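# Turn clamped condenser so hose connections face the tap

## Task

Without shifting the stand, rotate the condenser held in the stand's clamp so that, viewed from overhead, both of its hose connections (each fitted with a short hose stub) aim at the water tap. When finished, the condenser must be upright, seated all the way down in the flask's neck, and held by both jaws of the stand's upper clamp. The task fails if the glass breaks from a hard squeeze, press or knock, or from a drop of more than a few centimetres. It also fails if a hose connection snaps off from being pulled or pushed by its hose stub, or from being pressed hard by the robot.

## Robot and tools

Robot: two arms on one floor track that runs along y at x = 0. left_arm sits on carriage left_rail, which is always the one toward +y, and carries a left hand. right_arm sits on right_rail and carries a right hand. Each arm base is at x = 0, y = its carriage's position_m, z = 0.04 m, facing +x. The carriages stay about 0.7 m or more apart.

Scene frame: fixed to the table. z = 0 is the tabletop and +z is up. +x is the direction the arms face, +y is to their left, and y = 0 is the middle of the track. The table starts at x = 0.17 m. Results give positions in metres, orientation as a wxyz quaternion, and velocities in m/s and rad/s, all in this frame.

Hand point: a point 0.05 m in front of the palm, in line with the index finger. Its +z runs along the straight fingers, +y points out of the palm, and +x runs across the palm. On the right hand +x points away from the thumb; on the left hand it points toward the thumb. Keep in mind that the wrist and its side bracket can hang below or beside the hand and strike things.

execute_actions(actions, cameras): runs the listed actions one after another. Each action may contain rows, steps, until, and device keys. rows is a table of 1 to 15 rows, and each row is applied for one control step of 1/30 s. A row is a single flat list of 28 numbers, each in [-1, 1], covering both arms. Numbers 1 to 6 are left_arm dx, dy, dz, rx, ry, rz. Numbers 7 to 14 are left_gripper little, ring, middle, index, thumb_bend, thumb_turn, force_limit, speed. Numbers 15 to 28 repeat the same fourteen for right_arm and right_gripper. The six pose numbers are an offset, not a pose. They are measured from that arm's Hand target as it was when the action began, along that Hand target's own axes. Every row in an action counts from that same starting point, and sending the same offset again in a later action moves the arm further. Scale: 1.0 equals 0.6 m, or 180 degrees for rotations. rx, ry, rz together form one rotation vector. Send all six pose numbers as 0 to leave an arm alone.

Finger numbers are absolute targets: +1 is open or straight and -1 is closed. For thumb_turn, +1 puts the thumb beside the palm and -1 puts it opposite the fingers. force_limit maps linearly from about 0 N at -1 to 10 N at +1, or 15 N for the thumb. speed climbs from near zero at -1 to full speed at +0.48 and above. For a gentle close, use a speed of -0.94 or lower. To keep a hand unchanged, repeat its last eight numbers that were sent. A motor only starts when its target changes by at least 0.002.

steps is 1 to 450 and defaults to 15. Once the rows run out, the last row stays in effect. until ends an action early based on rail fields, for example {"all": {"status": "ended"}}, or a rail condition such as {"right_rail": {"position_status": ["!=", "moving"]}}. Any number in a condition needs a comparison operator. A device key sets a carriage: {"left_rail": {"position_m": p}} takes an absolute spot on the track in metres (left -0.8 to 1.5, right -1.5 to 0.8). speed_m_s ranges 0.01 to 1 and acceleration_factor 0.1 to 1. {"stop": true} brakes the carriage. An arm's target is carried along while its carriage drives, so let the carriage arrive before you position that hand. Any value out of range rejects the whole call.

move(target, speed, blend, stop_force, zero, blocking, cameras): steers the hand points in straight lines. target is either one 28-number row or a list of up to 15 such rows. All of them are offsets from the current Hand targets in those targets' axes, never from the previous row. speed is the path's top speed in m/s, from 0.002 to 3.6 with a default of 0.25; rotation runs at up to twice that value in rad/s. blend is a corner radius in metres, and 0 means stop at each row. stop_force, from 3 to 120 N, ends an arm's path when it feels that much push; it works best at roughly 0.005 m/s and is unreliable while the hand turns. zero (default true) re-zeroes the force sensor before the move. blocking=false returns early and cannot be combined with stop_force. The result adds a move: line such as done, off_target, held, moving or fault, plus the limits that acted. Each move is capped at 10 s.

wait(seconds) lets time pass. stop brakes a move that is running. zoom_image(camera, region [x0,y0,x1,y1] pixels, at most 504x504) enlarges a region of the newest image. show_instructions shows the reference pages. zero_wrist_force(arm) re-zeroes that arm's force sensor. finished_scene(scene=1) ends the scene and cannot be undone.

Cameras: cam_high, cam_connections, cam_over_stand, cam_side, cam_left_wrist, cam_right_wrist, each 896x504. Images come with an empty actions list or when requested through cameras.

Result lines: Hand target is the point your next offsets count from. Joint positions list the rail in metres and then six joints in rad. Joint velocities and torques are also given. Wrist force and Wrist torque are in the flange axes. hand_measured, hand_stopped_by (moving, target, force, stalled, fault) and hand_load_n describe the fingers; a grip that has been lost shows only as load falling toward 0. Rails report position_m, position_status (done, moving, contact_stop, time_out, stopped, stopped_with_arm, stopped_for_other_arm, stopped_for_other_carriage) and position_answer (taken or not_taken).

Avoid: squeezing, pressing or bumping the glass hard, and touching the hose connections or tugging the hose stubs. Never release the condenser while it is moving or let it drop. Do not push against fixed objects; the arms are stiff, and a target only slightly beyond a contact can trigger a fault. A fault occurs at about 150 N of outside force or when a joint's torque limit is reached, and it stops the arm for 10 s. Keep the two arms from touching each other. Do not knock the stand or flask over or off the table. Move slowly close to the glassware, and keep the hand turning within the 32 degree per-step clip.

Each tool is called after "Call:" by a JSON object that holds its "fn" and its "kwargs", one argument or row to a line.

Reference images:

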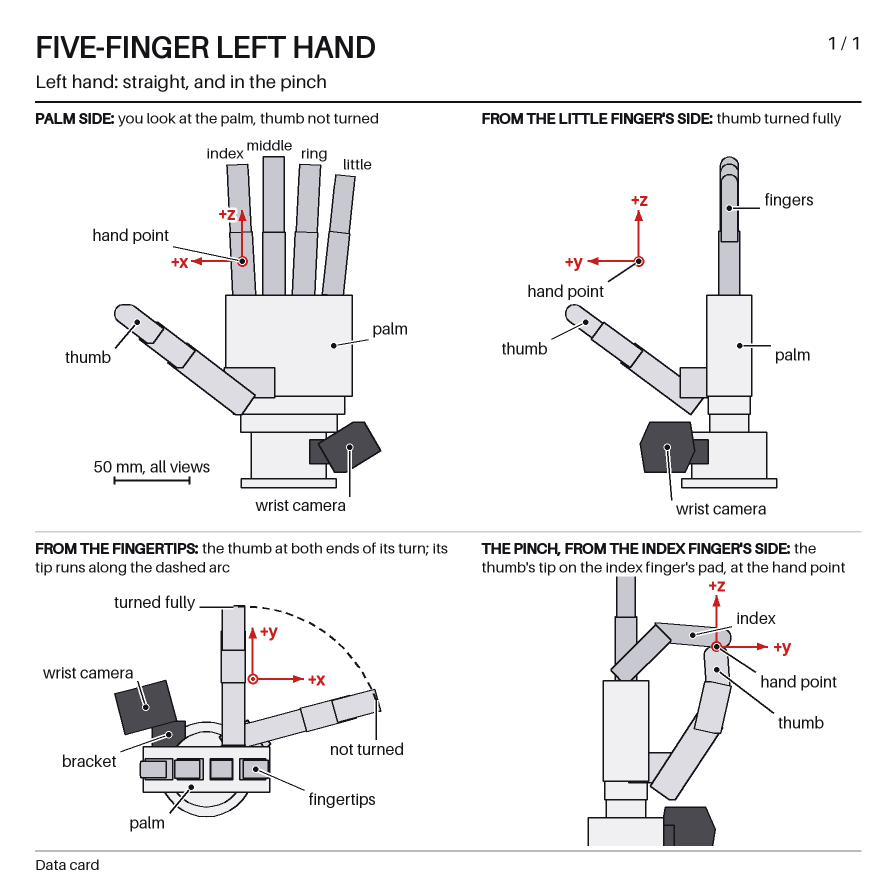

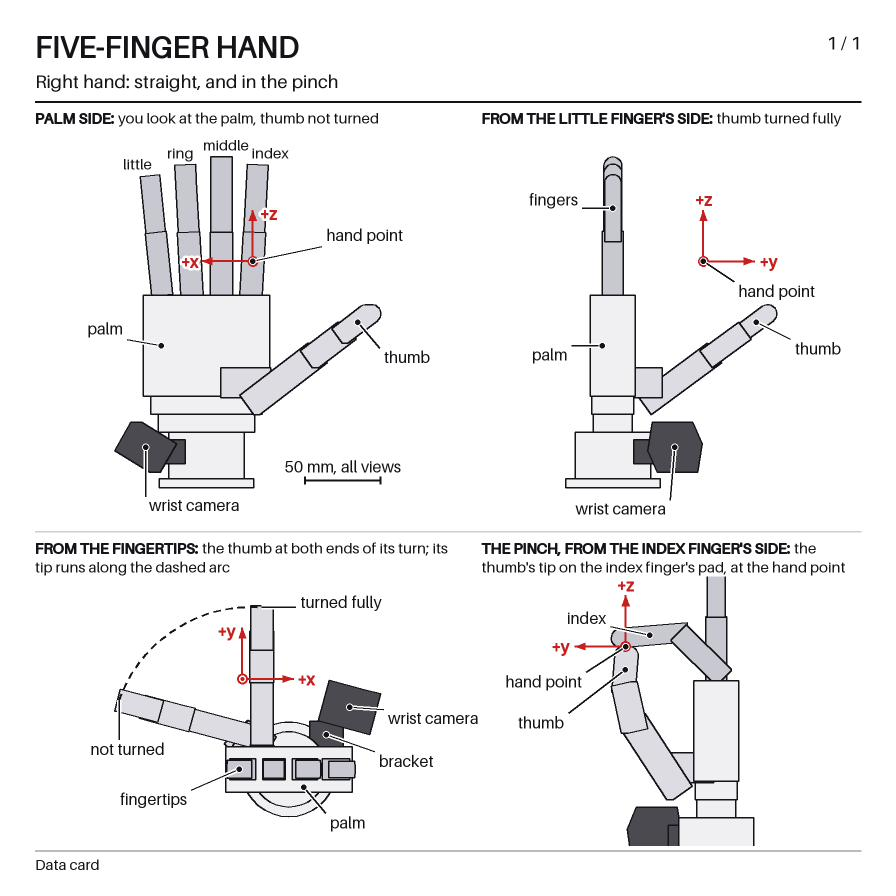

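## Session

Call:
{"fn": "execute_actions", "kwargs": {
  "actions": []
}}

Scene clock: 0.00 s.
left_arm: end_effector_position=(+0.3079, +0.5885, +0.6486) hand_measured=(+1.000, +1.000, +1.000, +1.000, +1.000, +1.000) hand_load_n=(+0.0, +0.0, +0.0, +0.0, +0.0, +0.0) hand_stopped_by=(target, target, target, target, target, target) hand_force_limit=0.00 hand_speed=-0.80 end_effector_quat_wxyz=(+0.009, +0.999, +0.037, -0.021) | right_arm: end_effector_position=(+0.2107, -0.4254, +0.6518) hand_measured=(+1.000, +1.000, +1.000, +1.000, +1.000, +1.000) hand_load_n=(+0.0, +0.0, +0.0, +0.0, +0.0, +0.0) hand_stopped_by=(target, target, target, target, target, target) hand_force_limit=0.00 hand_speed=-0.80 end_effector_quat_wxyz=(+0.059, +0.013, +0.996, +0.063)
Joint positions: left_arm=[0.727 3.352 -1.762 -0.603 0.75 -1.561 1.708] | right_arm=[-0.609 -0.299 -1.73 0.961 2.261 1.417 -1.837]
Joint velocities: within noise
Joint torques (N m): no reading
Wrist force (N): no reading
Wrist torque (N m): no reading
Wrist force, peak (N): no reading
Hand target: left_arm +0.3079, +0.5885, +0.6486; +0.009, +0.999, +0.037, -0.021 | right_arm +0.2107, -0.4254, +0.6518; +0.059, +0.013, +0.996, +0.063
left_rail: position_m=0.727 position_status=done
right_rail: position_m=-0.609 position_status=done

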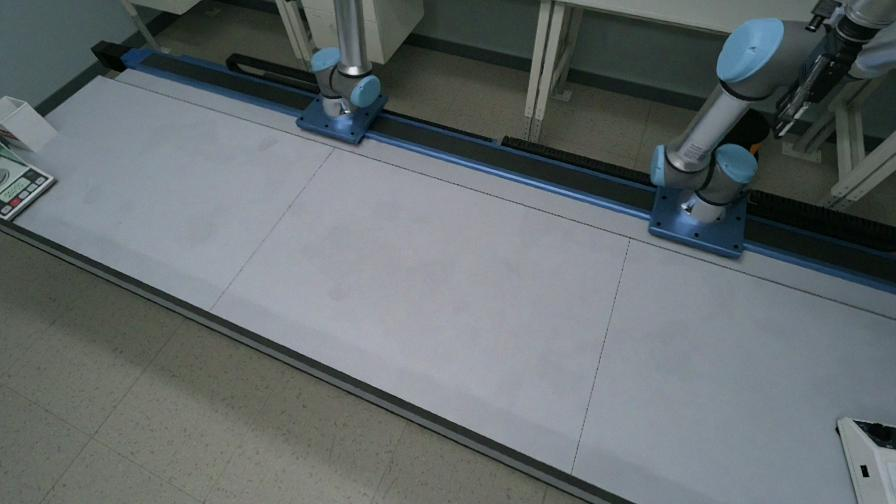

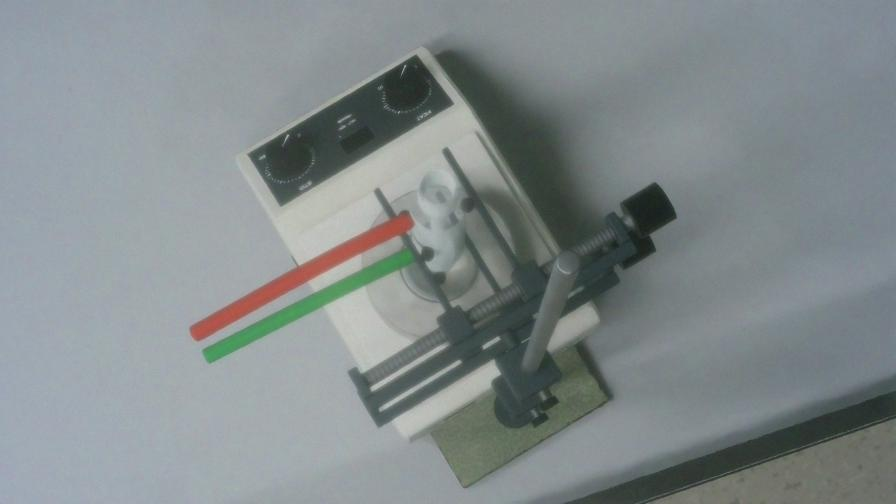

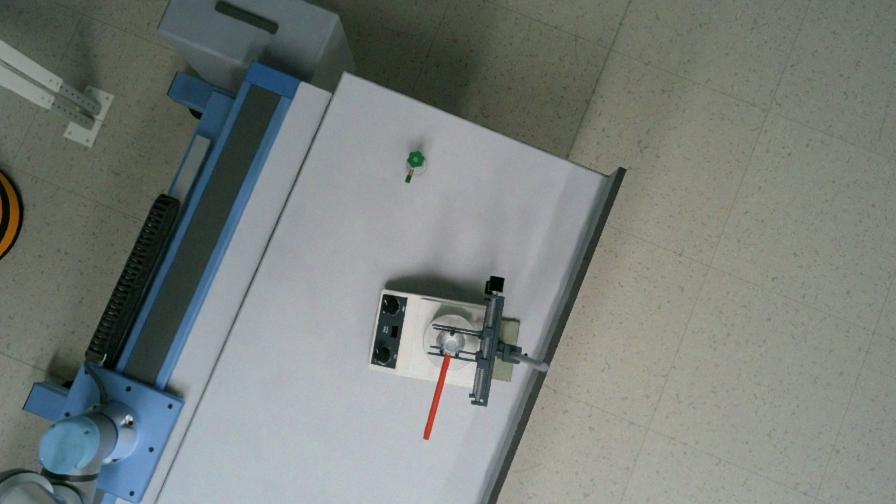

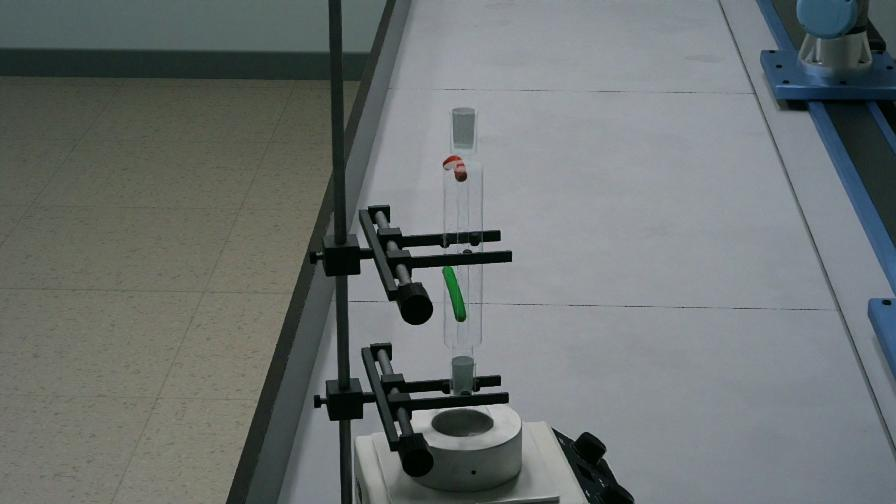

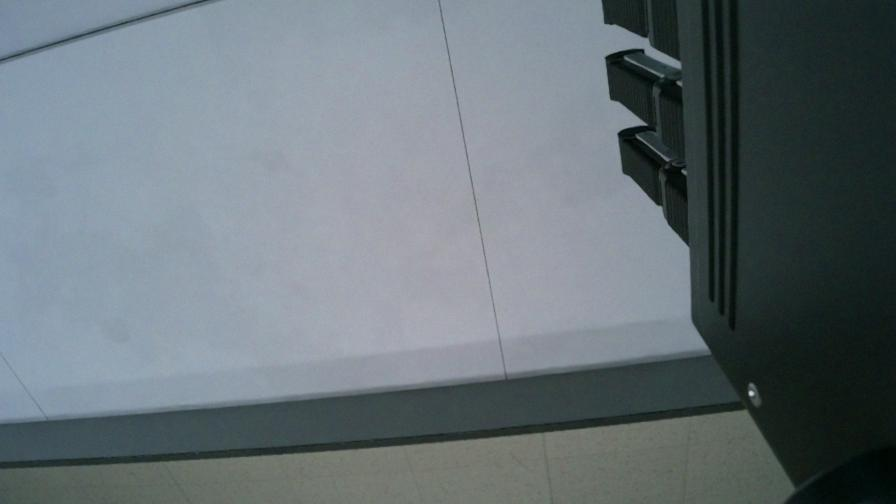

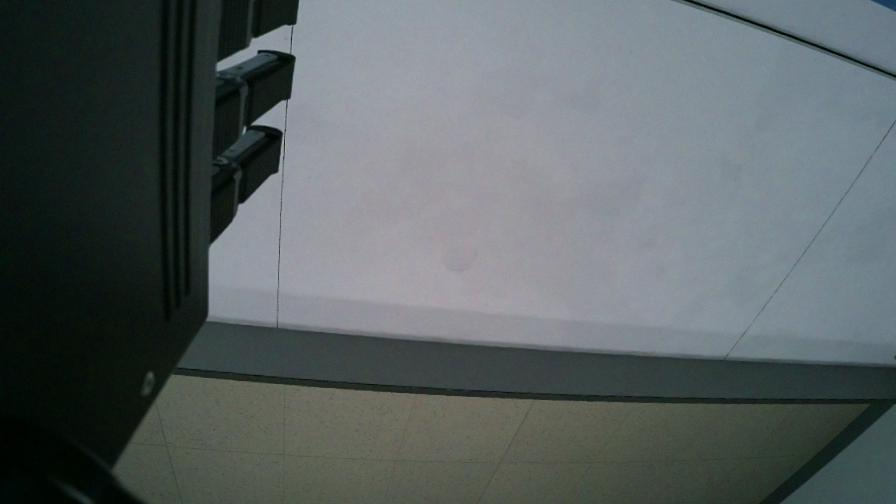

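Call:
{"fn": "zoom_image", "kwargs": {
  "camera": "cam_side",
  "region": [280, 80, 660, 504]
}}

Call:
{"fn": "zoom_image", "kwargs": {
  "camera": "cam_connections",
  "region": [180, 40, 680, 500]
}}

Call:
{"fn": "zoom_image", "kwargs": {
  "camera": "cam_over_stand",
  "region": [340, 120, 600, 460]
}}

Scaled by 1.189 from the camera's image (finer frame: 1280x720).

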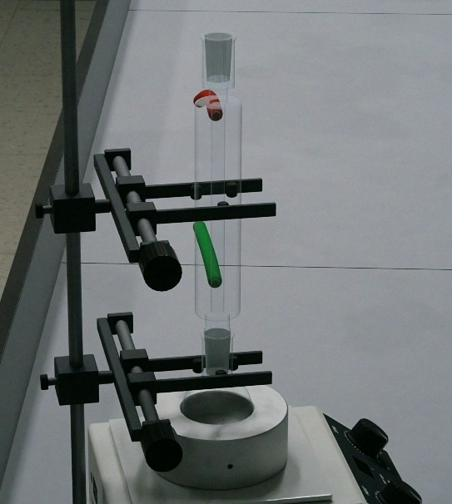

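Scaled by 1.008 from the camera's image (finer frame: 1280x720).

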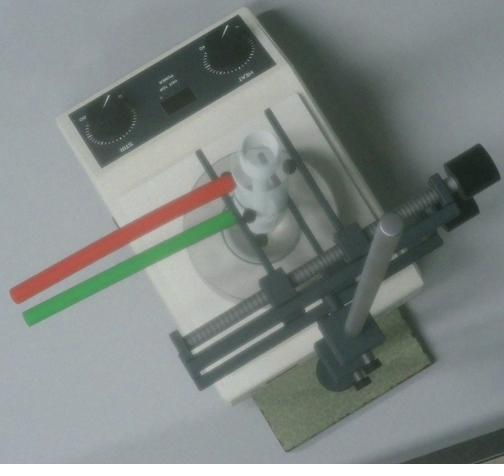

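Scaled by 1.482 from the camera's image (finer frame: 1280x720).

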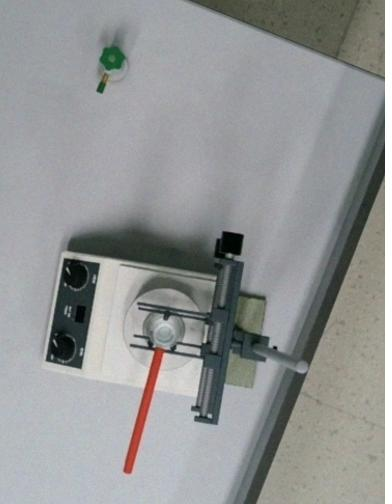

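Call:
{"fn": "zoom_image", "kwargs": {
  "camera": "cam_side",
  "region": [400, 90, 520, 200]
}}

Call:
{"fn": "zoom_image", "kwargs": {
  "camera": "cam_side",
  "region": [350, 200, 520, 340]
}}

Call:
{"fn": "zoom_image", "kwargs": {
  "camera": "cam_connections",
  "region": [360, 150, 700, 440]
}}

Call:
{"fn": "zoom_image", "kwargs": {
  "camera": "cam_over_stand",
  "region": [400, 260, 560, 450]
}}

Call:
{"fn": "zoom_image", "kwargs": {
  "camera": "cam_over_stand",
  "region": [380, 130, 460, 210]
}}

Scaled by 4.200 from the camera's image (finer frame: 1280x720).

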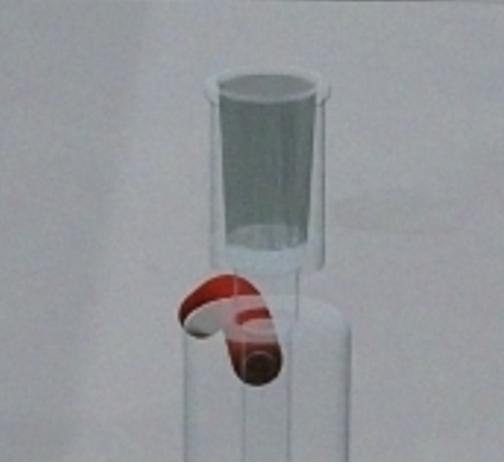

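Scaled by 2.965 from the camera's image (finer frame: 1280x720).

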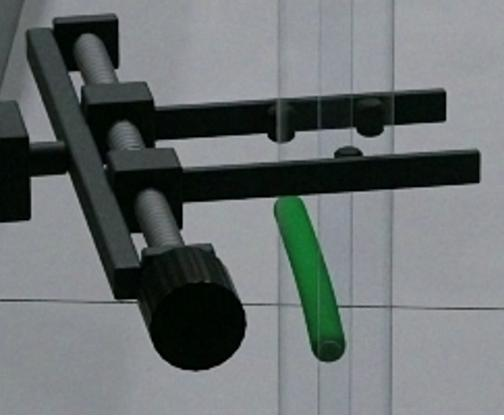

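Scaled by 1.482 from the camera's image (finer frame: 1280x720).

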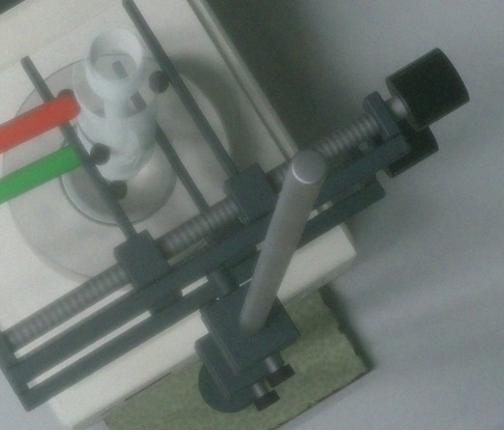

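Scaled by 2.653 from the camera's image (finer frame: 1280x720).

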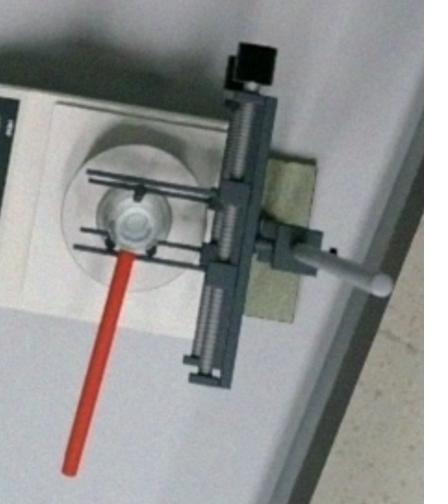

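Scaled by 6.300 from the camera's image (finer frame: 1280x720).

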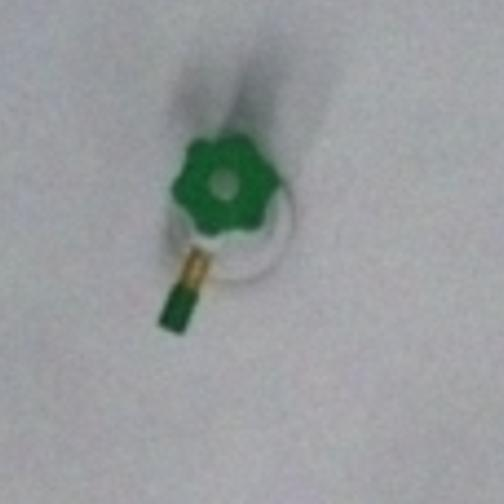

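Call:
{"fn": "execute_actions", "kwargs": {
  "actions": [
    {"left_rail": {"position_m": 1.45, "speed_m_s": 0.4, "acceleration_factor": 0.5}, "steps": 150, "until": {"left_rail": {"position_status": ["!=", "moving"]}}}
  ],
  "cameras": ["cam_over_stand", "cam_left_wrist"]
}}

Scene clock: 29.23 s.
left_arm: end_effector_position=(+0.3079, +1.3118, +0.6486) hand_measured=(+1.000, +1.000, +1.000, +1.000, +1.000, +1.000) hand_load_n=(+0.0, +0.0, +0.0, +0.0, +0.0, +0.0) hand_stopped_by=(target, target, target, target, target, target) hand_force_limit=0.00 hand_speed=-0.80 end_effector_quat_wxyz=(+0.009, +0.999, +0.037, -0.021) | right_arm: end_effector_position=(+0.2107, -0.4254, +0.6518) hand_measured=(+1.000, +1.000, +1.000, +1.000, +1.000, +1.000) hand_load_n=(+0.0, +0.0, +0.0, +0.0, +0.0, +0.0) hand_stopped_by=(target, target, target, target, target, target) hand_force_limit=0.00 hand_speed=-0.80 end_effector_quat_wxyz=(+0.059, +0.013, +0.996, +0.063)
Joint positions: left_arm=[1.45 3.352 -1.762 -0.603 0.75 -1.561 1.708] | right_arm=[-0.609 -0.299 -1.73 0.961 2.261 1.417 -1.837]
Joint torques (N m): left_arm=[2.07 21.86 12.12 -2.69 0.03 -0.12] | right_arm=[0.29 -6.71 -14.49 2.35 -0.01 0.13]
Wrist force (N): left_arm=[0.1 0.3 -0.1] | right_arm=[0.0 0.1 -0.1]
Wrist torque (N m): left_arm=[0.05 -0.02 0.00] | right_arm=[0.01 0.00 0.00]
Wrist force, peak (N): left_arm=[0.0 1.0 0.1] | right_arm=[-0.3 -0.7 -0.3]
Hand target: left_arm +0.3079, +1.3118, +0.6486; +0.009, +0.999, +0.037, -0.021 | right_arm +0.2107, -0.4254, +0.6518; +0.059, +0.013, +0.996, +0.063
left_rail: position_m=1.450 speed_m_s=0.40 position_status=done
right_rail: position_m=-0.609 position_status=done
cam_left_wrist: T_world_to_cam=[[0.19156, 0.9793, -0.06535, -1.29694], [0.87356, -0.13976, 0.46622, -0.38194], [0.44744, -0.1464, -0.88225, 0.7442]] pos_world=[0.24911, 1.32567, 0.74988]

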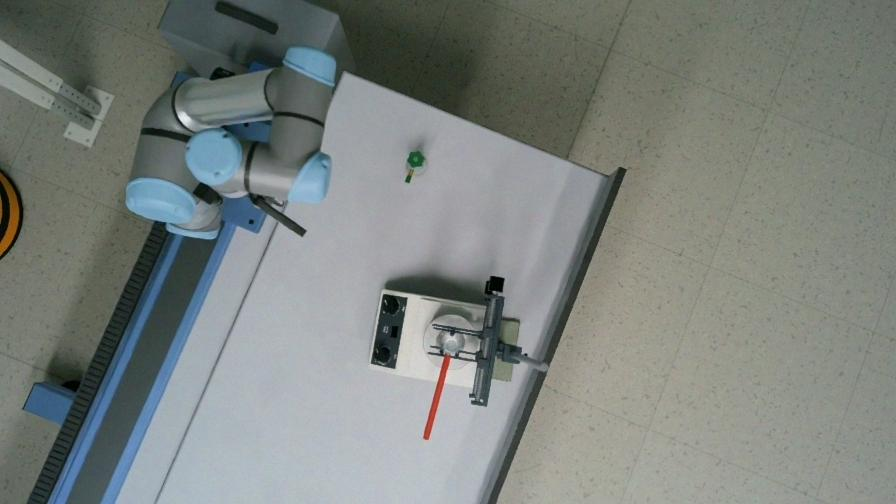

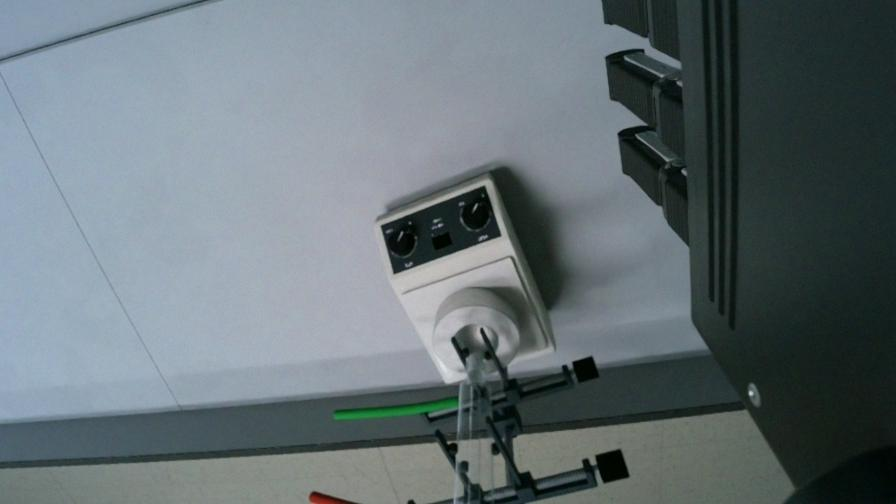

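Call:
{"fn": "move", "kwargs": {
  "target": [0.1585, -0.0198, 0.0745, 0.4254, 0.3466, 0.3344, 1, 1, 1, 1, 1, -1, 0, 0, 0, 0, 0, 0, 0, 0, 1, 1, 1, 1, 1, 1, 0, -0.8],
  "speed": 0.25,
  "cameras": ["cam_over_stand", "cam_left_wrist", "cam_side"]
}}

Scene clock: 34.67 s.
left_arm: end_effector_position=(+0.3999, +1.3297, +0.5996) hand_measured=(+1.000, +1.000, +1.000, +1.000, +1.000, -1.000) hand_load_n=(+0.0, +0.0, +0.0, +0.0, +0.0, +0.0) hand_stopped_by=(target, target, target, target, target, target) hand_force_limit=0.00 hand_speed=0.00 end_effector_quat_wxyz=(+0.563, -0.563, +0.429, -0.428) | right_arm: end_effector_position=(+0.2107, -0.4254, +0.6518) hand_measured=(+1.000, +1.000, +1.000, +1.000, +1.000, +1.000) hand_load_n=(+0.0, +0.0, +0.0, +0.0, +0.0, +0.0) hand_stopped_by=(target, target, target, target, target, target) hand_force_limit=0.00 hand_speed=-0.80 end_effector_quat_wxyz=(+0.059, +0.013, +0.996, +0.063)
Joint positions: left_arm=[1.45 2.994 -1.133 -1.554 2.686 -1.988 3.142] | right_arm=[-0.609 -0.299 -1.73 0.961 2.261 1.417 -1.837]
Joint torques (N m): left_arm=[13.63 12.11 8.91 3.25 2.77 2.12] | right_arm=[0.15 -6.63 -14.59 2.53 0.02 0.18]
Wrist force (N): left_arm=[-0.2 -1.8 2.1] | right_arm=[-0.1 -0.1 -0.4]
Wrist torque (N m): left_arm=[-0.05 -0.08 -0.19] | right_arm=[0.00 0.04 -0.01]
Wrist force, peak (N): left_arm=[-0.4 -1.7 2.3] | right_arm=[-0.3 -0.2 -0.7]
Hand target: left_arm +0.3999, +1.3297, +0.5996; +0.563, -0.563, +0.429, -0.428 | right_arm +0.2107, -0.4254, +0.6518; +0.059, +0.013, +0.996, +0.063
Off the commanded pose: left_arm 0.000 m, 0 deg | right_arm 0.000 m, 0 deg.
left_rail: position_m=1.450 speed_m_s=0.40 position_status=done
right_rail: position_m=-0.609 position_status=done
move: done
cam_left_wrist: T_world_to_cam=[[0.1088, -0.2455, 0.96327, -0.29049], [-0.25859, -0.94265, -0.21104, 1.48948], [0.95984, -0.22613, -0.16604, 0.13411]] pos_world=[0.28804, 1.36307, 0.61643]
Images, in order (width x height): cam_over_stand 896x504, cam_side 896x504, cam_left_wrist 896x504.

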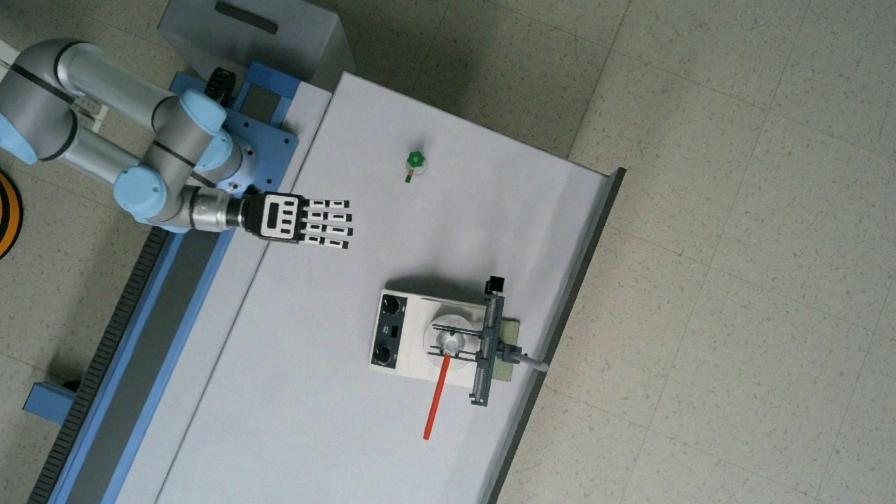

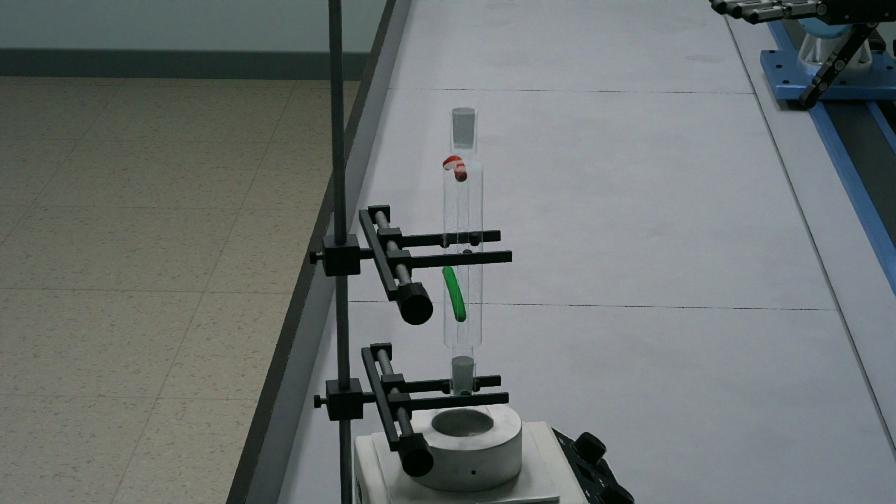

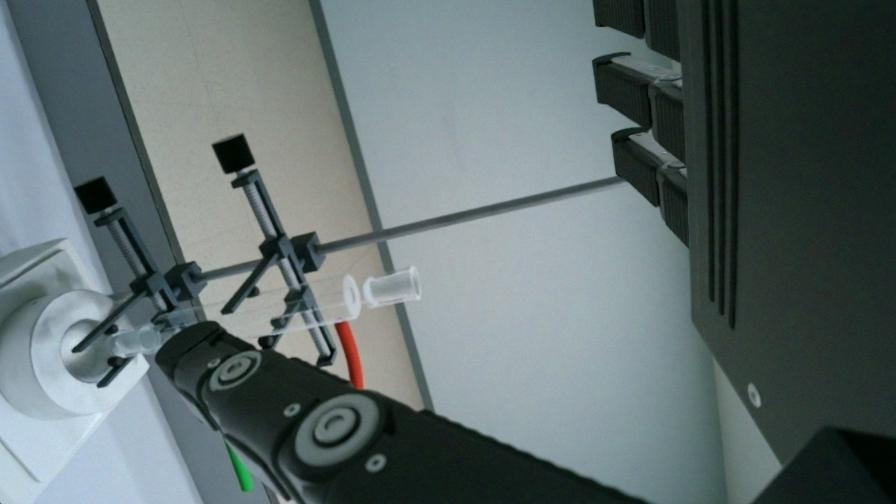

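Call:
{"fn": "move", "kwargs": {
  "target": [0.0645, 0.4277, 0.3657, 0, 0, 0, 1, 1, 1, 1, 1, -1, 0, 0, 0, 0, 0, 0, 0, 0, 1, 1, 1, 1, 1, 1, 0, -0.8],
  "speed": 0.2,
  "cameras": ["cam_connections", "cam_over_stand", "cam_left_wrist", "cam_side"]
}}

Scene clock: 38.43 s.
left_arm: end_effector_position=(+0.6215, +1.3509, +0.3429) hand_measured=(+1.000, +1.000, +1.000, +1.000, +1.000, -1.000) hand_load_n=(+0.0, +0.0, +0.0, +0.0, +0.0, +0.0) hand_stopped_by=(target, target, target, target, target, target) hand_force_limit=0.00 hand_speed=0.00 end_effector_quat_wxyz=(+0.563, -0.563, +0.429, -0.428) | right_arm: end_effector_position=(+0.2107, -0.4254, +0.6518) hand_measured=(+1.000, +1.000, +1.000, +1.000, +1.000, +1.000) hand_load_n=(-0.5, +0.0, +0.0, +0.0, +0.0, +0.0) hand_stopped_by=(target, target, target, target, target, target) hand_force_limit=0.00 hand_speed=-0.80 end_effector_quat_wxyz=(+0.059, +0.013, +0.996, +0.063)
Joint positions: left_arm=[1.45 3.134 -1.574 -1.891 3.464 -1.847 3.142] | right_arm=[-0.609 -0.299 -1.73 0.961 2.261 1.417 -1.837]
Joint torques (N m): left_arm=[12.84 12.52 30.82 2.72 2.21 2.14] | right_arm=[0.2 -6.67 -14.35 2.57 0.04 0.07]
Wrist force (N): left_arm=[-0.3 -1.7 2.2] | right_arm=[-0.3 0.1 -0.4]
Wrist torque (N m): left_arm=[-0.07 -0.05 -0.21] | right_arm=[0.03 0.07 -0.02]
Wrist force, peak (N): left_arm=[-0.4 -1.8 2.4] | right_arm=[-0.6 -0.5 -0.3]
Hand target: left_arm +0.6216, +1.3509, +0.3429; +0.563, -0.563, +0.429, -0.428 | right_arm +0.2107, -0.4254, +0.6518; +0.059, +0.013, +0.996, +0.063
Off the commanded pose: left_arm 0.000 m, 0 deg | right_arm 0.000 m, 0 deg.
left_rail: position_m=1.450 speed_m_s=0.40 position_status=done
right_rail: position_m=-0.609 position_status=done
move: done
cam_left_wrist: T_world_to_cam=[[0.10865, -0.24549, 0.96329, -0.06206], [-0.25875, -0.94261, -0.21103, 1.51259], [0.95981, -0.22632, -0.16594, -0.11608]] pos_world=[0.50954, 1.38427, 0.35972]
Images, in order (width x height): cam_connections 896x504, cam_over_stand 896x504, cam_side 896x504, cam_left_wrist 896x504.

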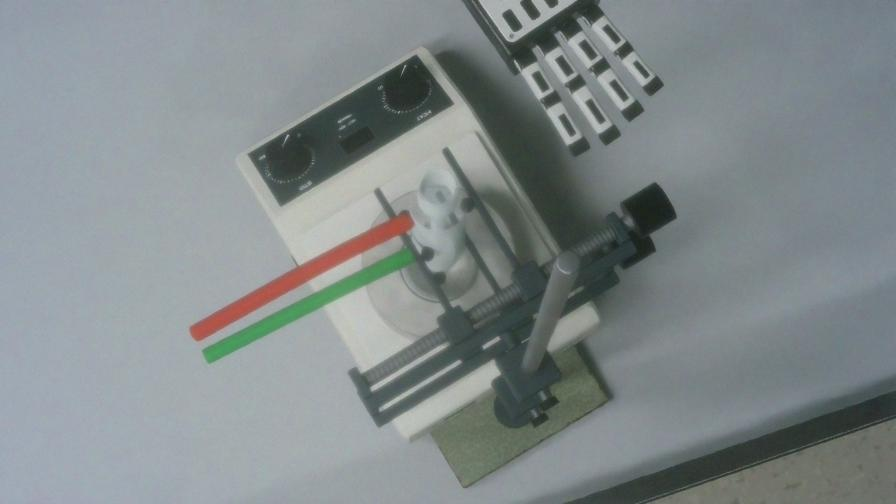

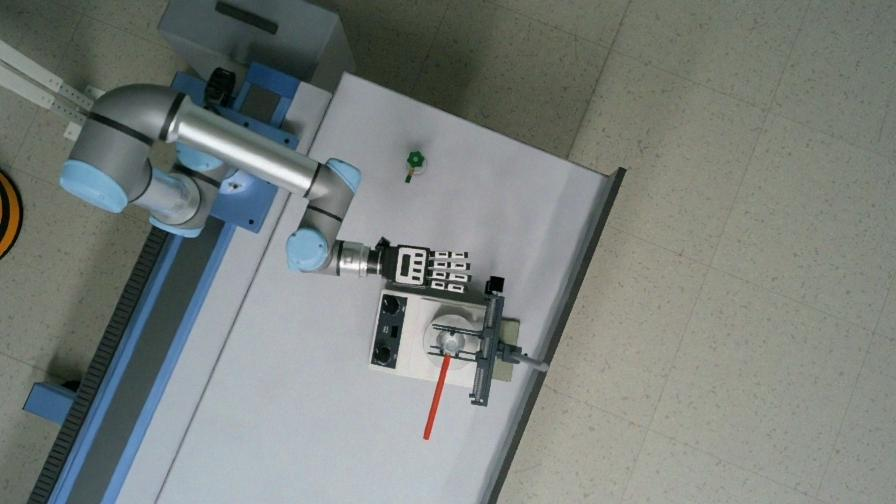

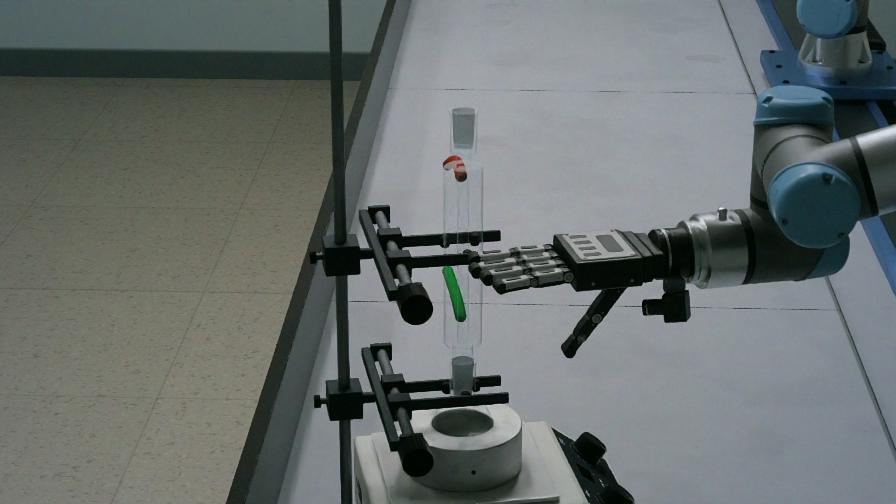

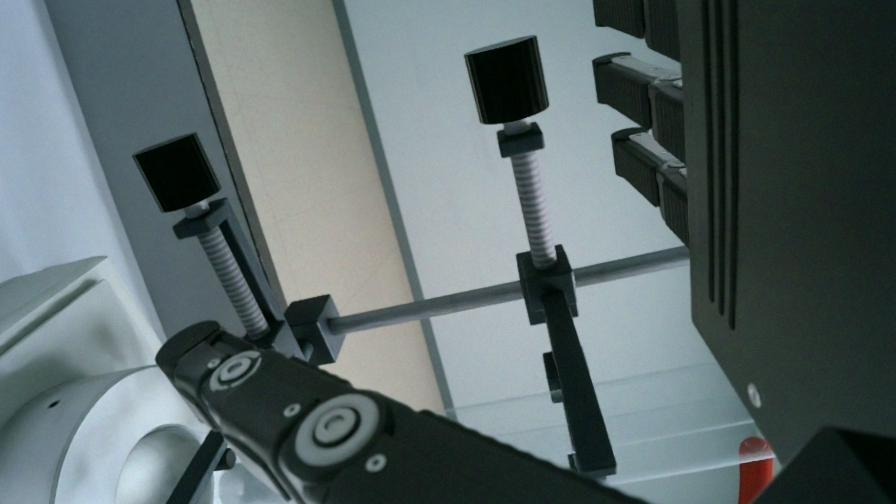

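Call:
{"fn": "move", "kwargs": {
  "target": [-0.0122, 0.1002, 0.0433, 0.1667, 0, 0, 1, 1, 1, 1, 1, -1, 0, 0, 0, 0, 0, 0, 0, 0, 1, 1, 1, 1, 1, 1, 0, -0.8],
  "speed": 0.15,
  "cameras": ["cam_left_wrist"]
}}

Scene clock: 43.33 s.
left_arm: end_effector_position=(+0.6446, +1.3649, +0.2827) hand_measured=(+1.000, +1.000, +1.000, +1.000, +1.000, -1.000) hand_load_n=(+0.0, +0.0, +0.0, +0.0, +0.0, +0.0) hand_stopped_by=(target, target, target, target, target, target) hand_force_limit=0.00 hand_speed=0.00 end_effector_quat_wxyz=(+0.689, -0.398, +0.303, -0.524) | right_arm: end_effector_position=(+0.2107, -0.4254, +0.6518) hand_measured=(+1.000, +1.000, +1.000, +1.000, +1.000, +1.000) hand_load_n=(+0.0, +0.0, +0.0, +0.0, +0.0, +0.0) hand_stopped_by=(target, target, target, target, target, target) hand_force_limit=0.00 hand_speed=-0.80 end_effector_quat_wxyz=(+0.059, +0.013, +0.996, +0.063)
Joint positions: left_arm=[1.45 3.173 -1.838 -2.243 4.617 -1.776 3.263] | right_arm=[-0.609 -0.299 -1.73 0.961 2.261 1.417 -1.837]
Joint torques (N m): left_arm=[11.85 15.73 5.9 3.61 2.62 2.14] | right_arm=[0.2 -7.22 -14.4 2.68 0.01 0.13]
Wrist force (N): left_arm=[-0.4 -1.7 3.3] | right_arm=[-0.3 -0.2 -0.3]
Wrist torque (N m): left_arm=[-0.13 -0.10 -0.20] | right_arm=[-0.01 0.05 -0.02]
Wrist force, peak (N): left_arm=[-0.1 -1.8 3.7] | right_arm=[-0.1 -0.4 -0.8]
Hand target: left_arm +0.6446, +1.3649, +0.2827; +0.689, -0.398, +0.303, -0.524 | right_arm +0.2107, -0.4254, +0.6518; +0.059, +0.013, +0.996, +0.063
Off the commanded pose: left_arm 0.000 m, 0 deg | right_arm 0.000 m, 0 deg.
left_rail: position_m=1.450 speed_m_s=0.40 position_status=done
right_rail: position_m=-0.609 position_status=done
move: done
cam_left_wrist: T_world_to_cam=[[-0.36083, -0.37496, 0.85393, 0.50715], [-0.09279, -0.89664, -0.43292, 1.41214], [0.928, -0.23545, 0.28874, -0.24075]] pos_world=[0.53745, 1.39966, 0.24779]

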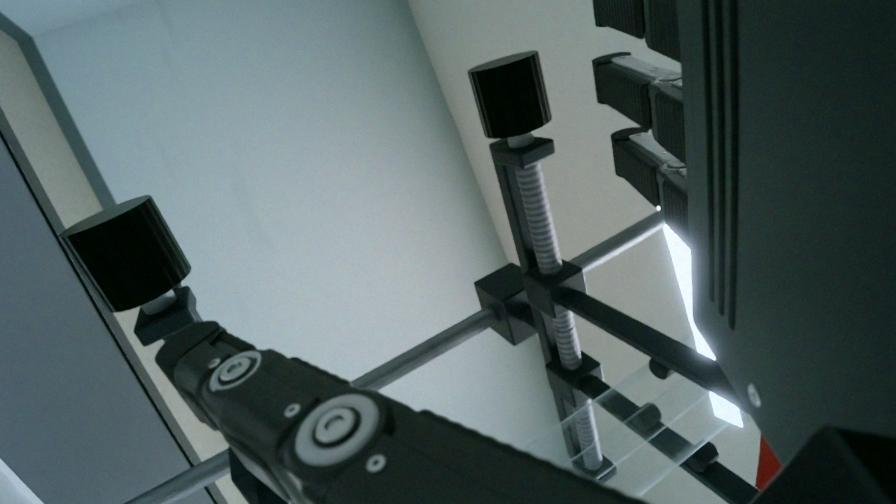

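Call:
{"fn": "move", "kwargs": {
  "target": [0.0013, 0.0024, 0.2208, 0, 0, 0, 1, 1, 1, 1, 1, -1, 0, 0, 0, 0, 0, 0, 0, 0, 1, 1, 1, 1, 1, 1, 0, -0.8],
  "speed": 0.05,
  "stop_force": 6,
  "cameras": ["cam_left_wrist", "cam_side", "cam_connections", "cam_over_stand"]
}}

Scene clock: 47.70 s.
left_arm: end_effector_position=(+0.7562, +1.3948, +0.3477) hand_measured=(+1.000, +1.000, +1.000, +1.000, +1.000, -1.000) hand_load_n=(+0.0, +0.0, +0.0, +0.0, +0.0, +0.0) hand_stopped_by=(target, target, target, target, target, target) hand_force_limit=0.00 hand_speed=0.00 end_effector_quat_wxyz=(+0.689, -0.398, +0.303, -0.524) | right_arm: end_effector_position=(+0.2107, -0.4254, +0.6518) hand_measured=(+1.000, +1.000, +1.000, +1.000, +1.000, +1.000) hand_load_n=(+0.0, +0.0, +0.0, +0.0, +0.0, +0.0) hand_stopped_by=(target, target, target, target, target, target) hand_force_limit=0.00 hand_speed=-0.80 end_effector_quat_wxyz=(+0.059, +0.013, +0.996, +0.063)
Joint positions: left_arm=[1.45 3.225 -1.911 -1.897 4.338 -1.731 3.236] | right_arm=[-0.609 -0.299 -1.73 0.961 2.261 1.417 -1.837]
Joint torques (N m): left_arm=[12.04 23.66 27.3 1.4 2.72 -2.19] | right_arm=[0.25 -7.3 -14.89 2.66 0.04 0.17]
Wrist force (N): left_arm=[-0.5 -1.8 3.5] | right_arm=[-0.1 -0.1 -0.2]
Wrist torque (N m): left_arm=[-0.15 -0.07 -0.12] | right_arm=[-0.01 0.03 -0.01]
Wrist force, peak (N): left_arm=[-0.4 -2.0 4.0] | right_arm=[-0.3 -0.5 -0.5]
Hand target: left_arm +0.7562, +1.3948, +0.3477; +0.689, -0.398, +0.303, -0.524 | right_arm +0.2107, -0.4254, +0.6518; +0.059, +0.013, +0.996, +0.063
Off the commanded pose: left_arm 0.000 m, 0 deg | right_arm 0.000 m, 0 deg.
left_rail: position_m=1.450 speed_m_s=0.40 position_status=done
right_rail: position_m=-0.609 position_status=done
move: done
cam_left_wrist: T_world_to_cam=[[-0.36091, -0.37497, 0.85389, 0.50326], [-0.09274, -0.89664, -0.43294, 1.47736], [0.92798, -0.23544, 0.28883, -0.35595]] pos_world=[0.64895, 1.42956, 0.31269]
Images, in order (width x height): cam_connections 896x504, cam_over_stand 896x504, cam_side 896x504, cam_left_wrist 896x504.

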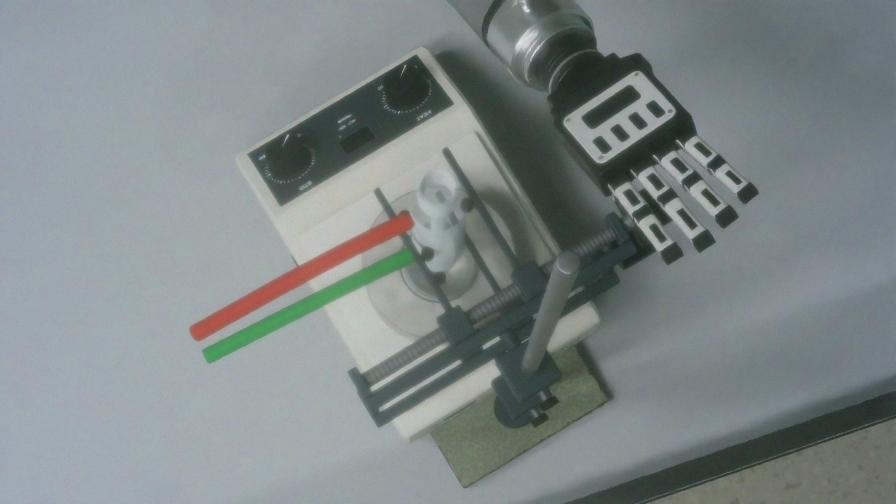

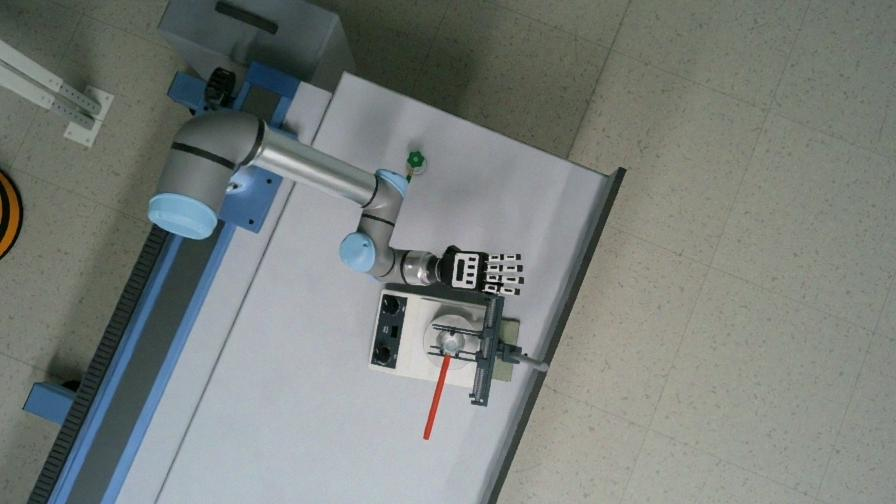

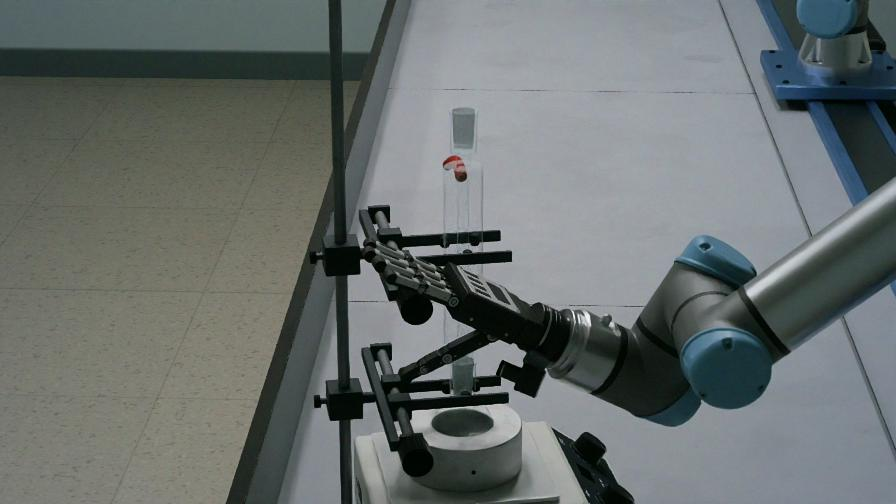

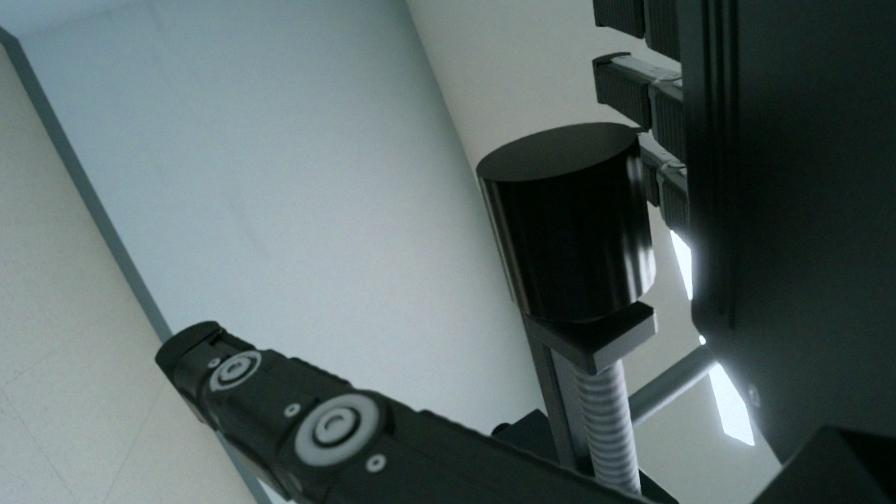

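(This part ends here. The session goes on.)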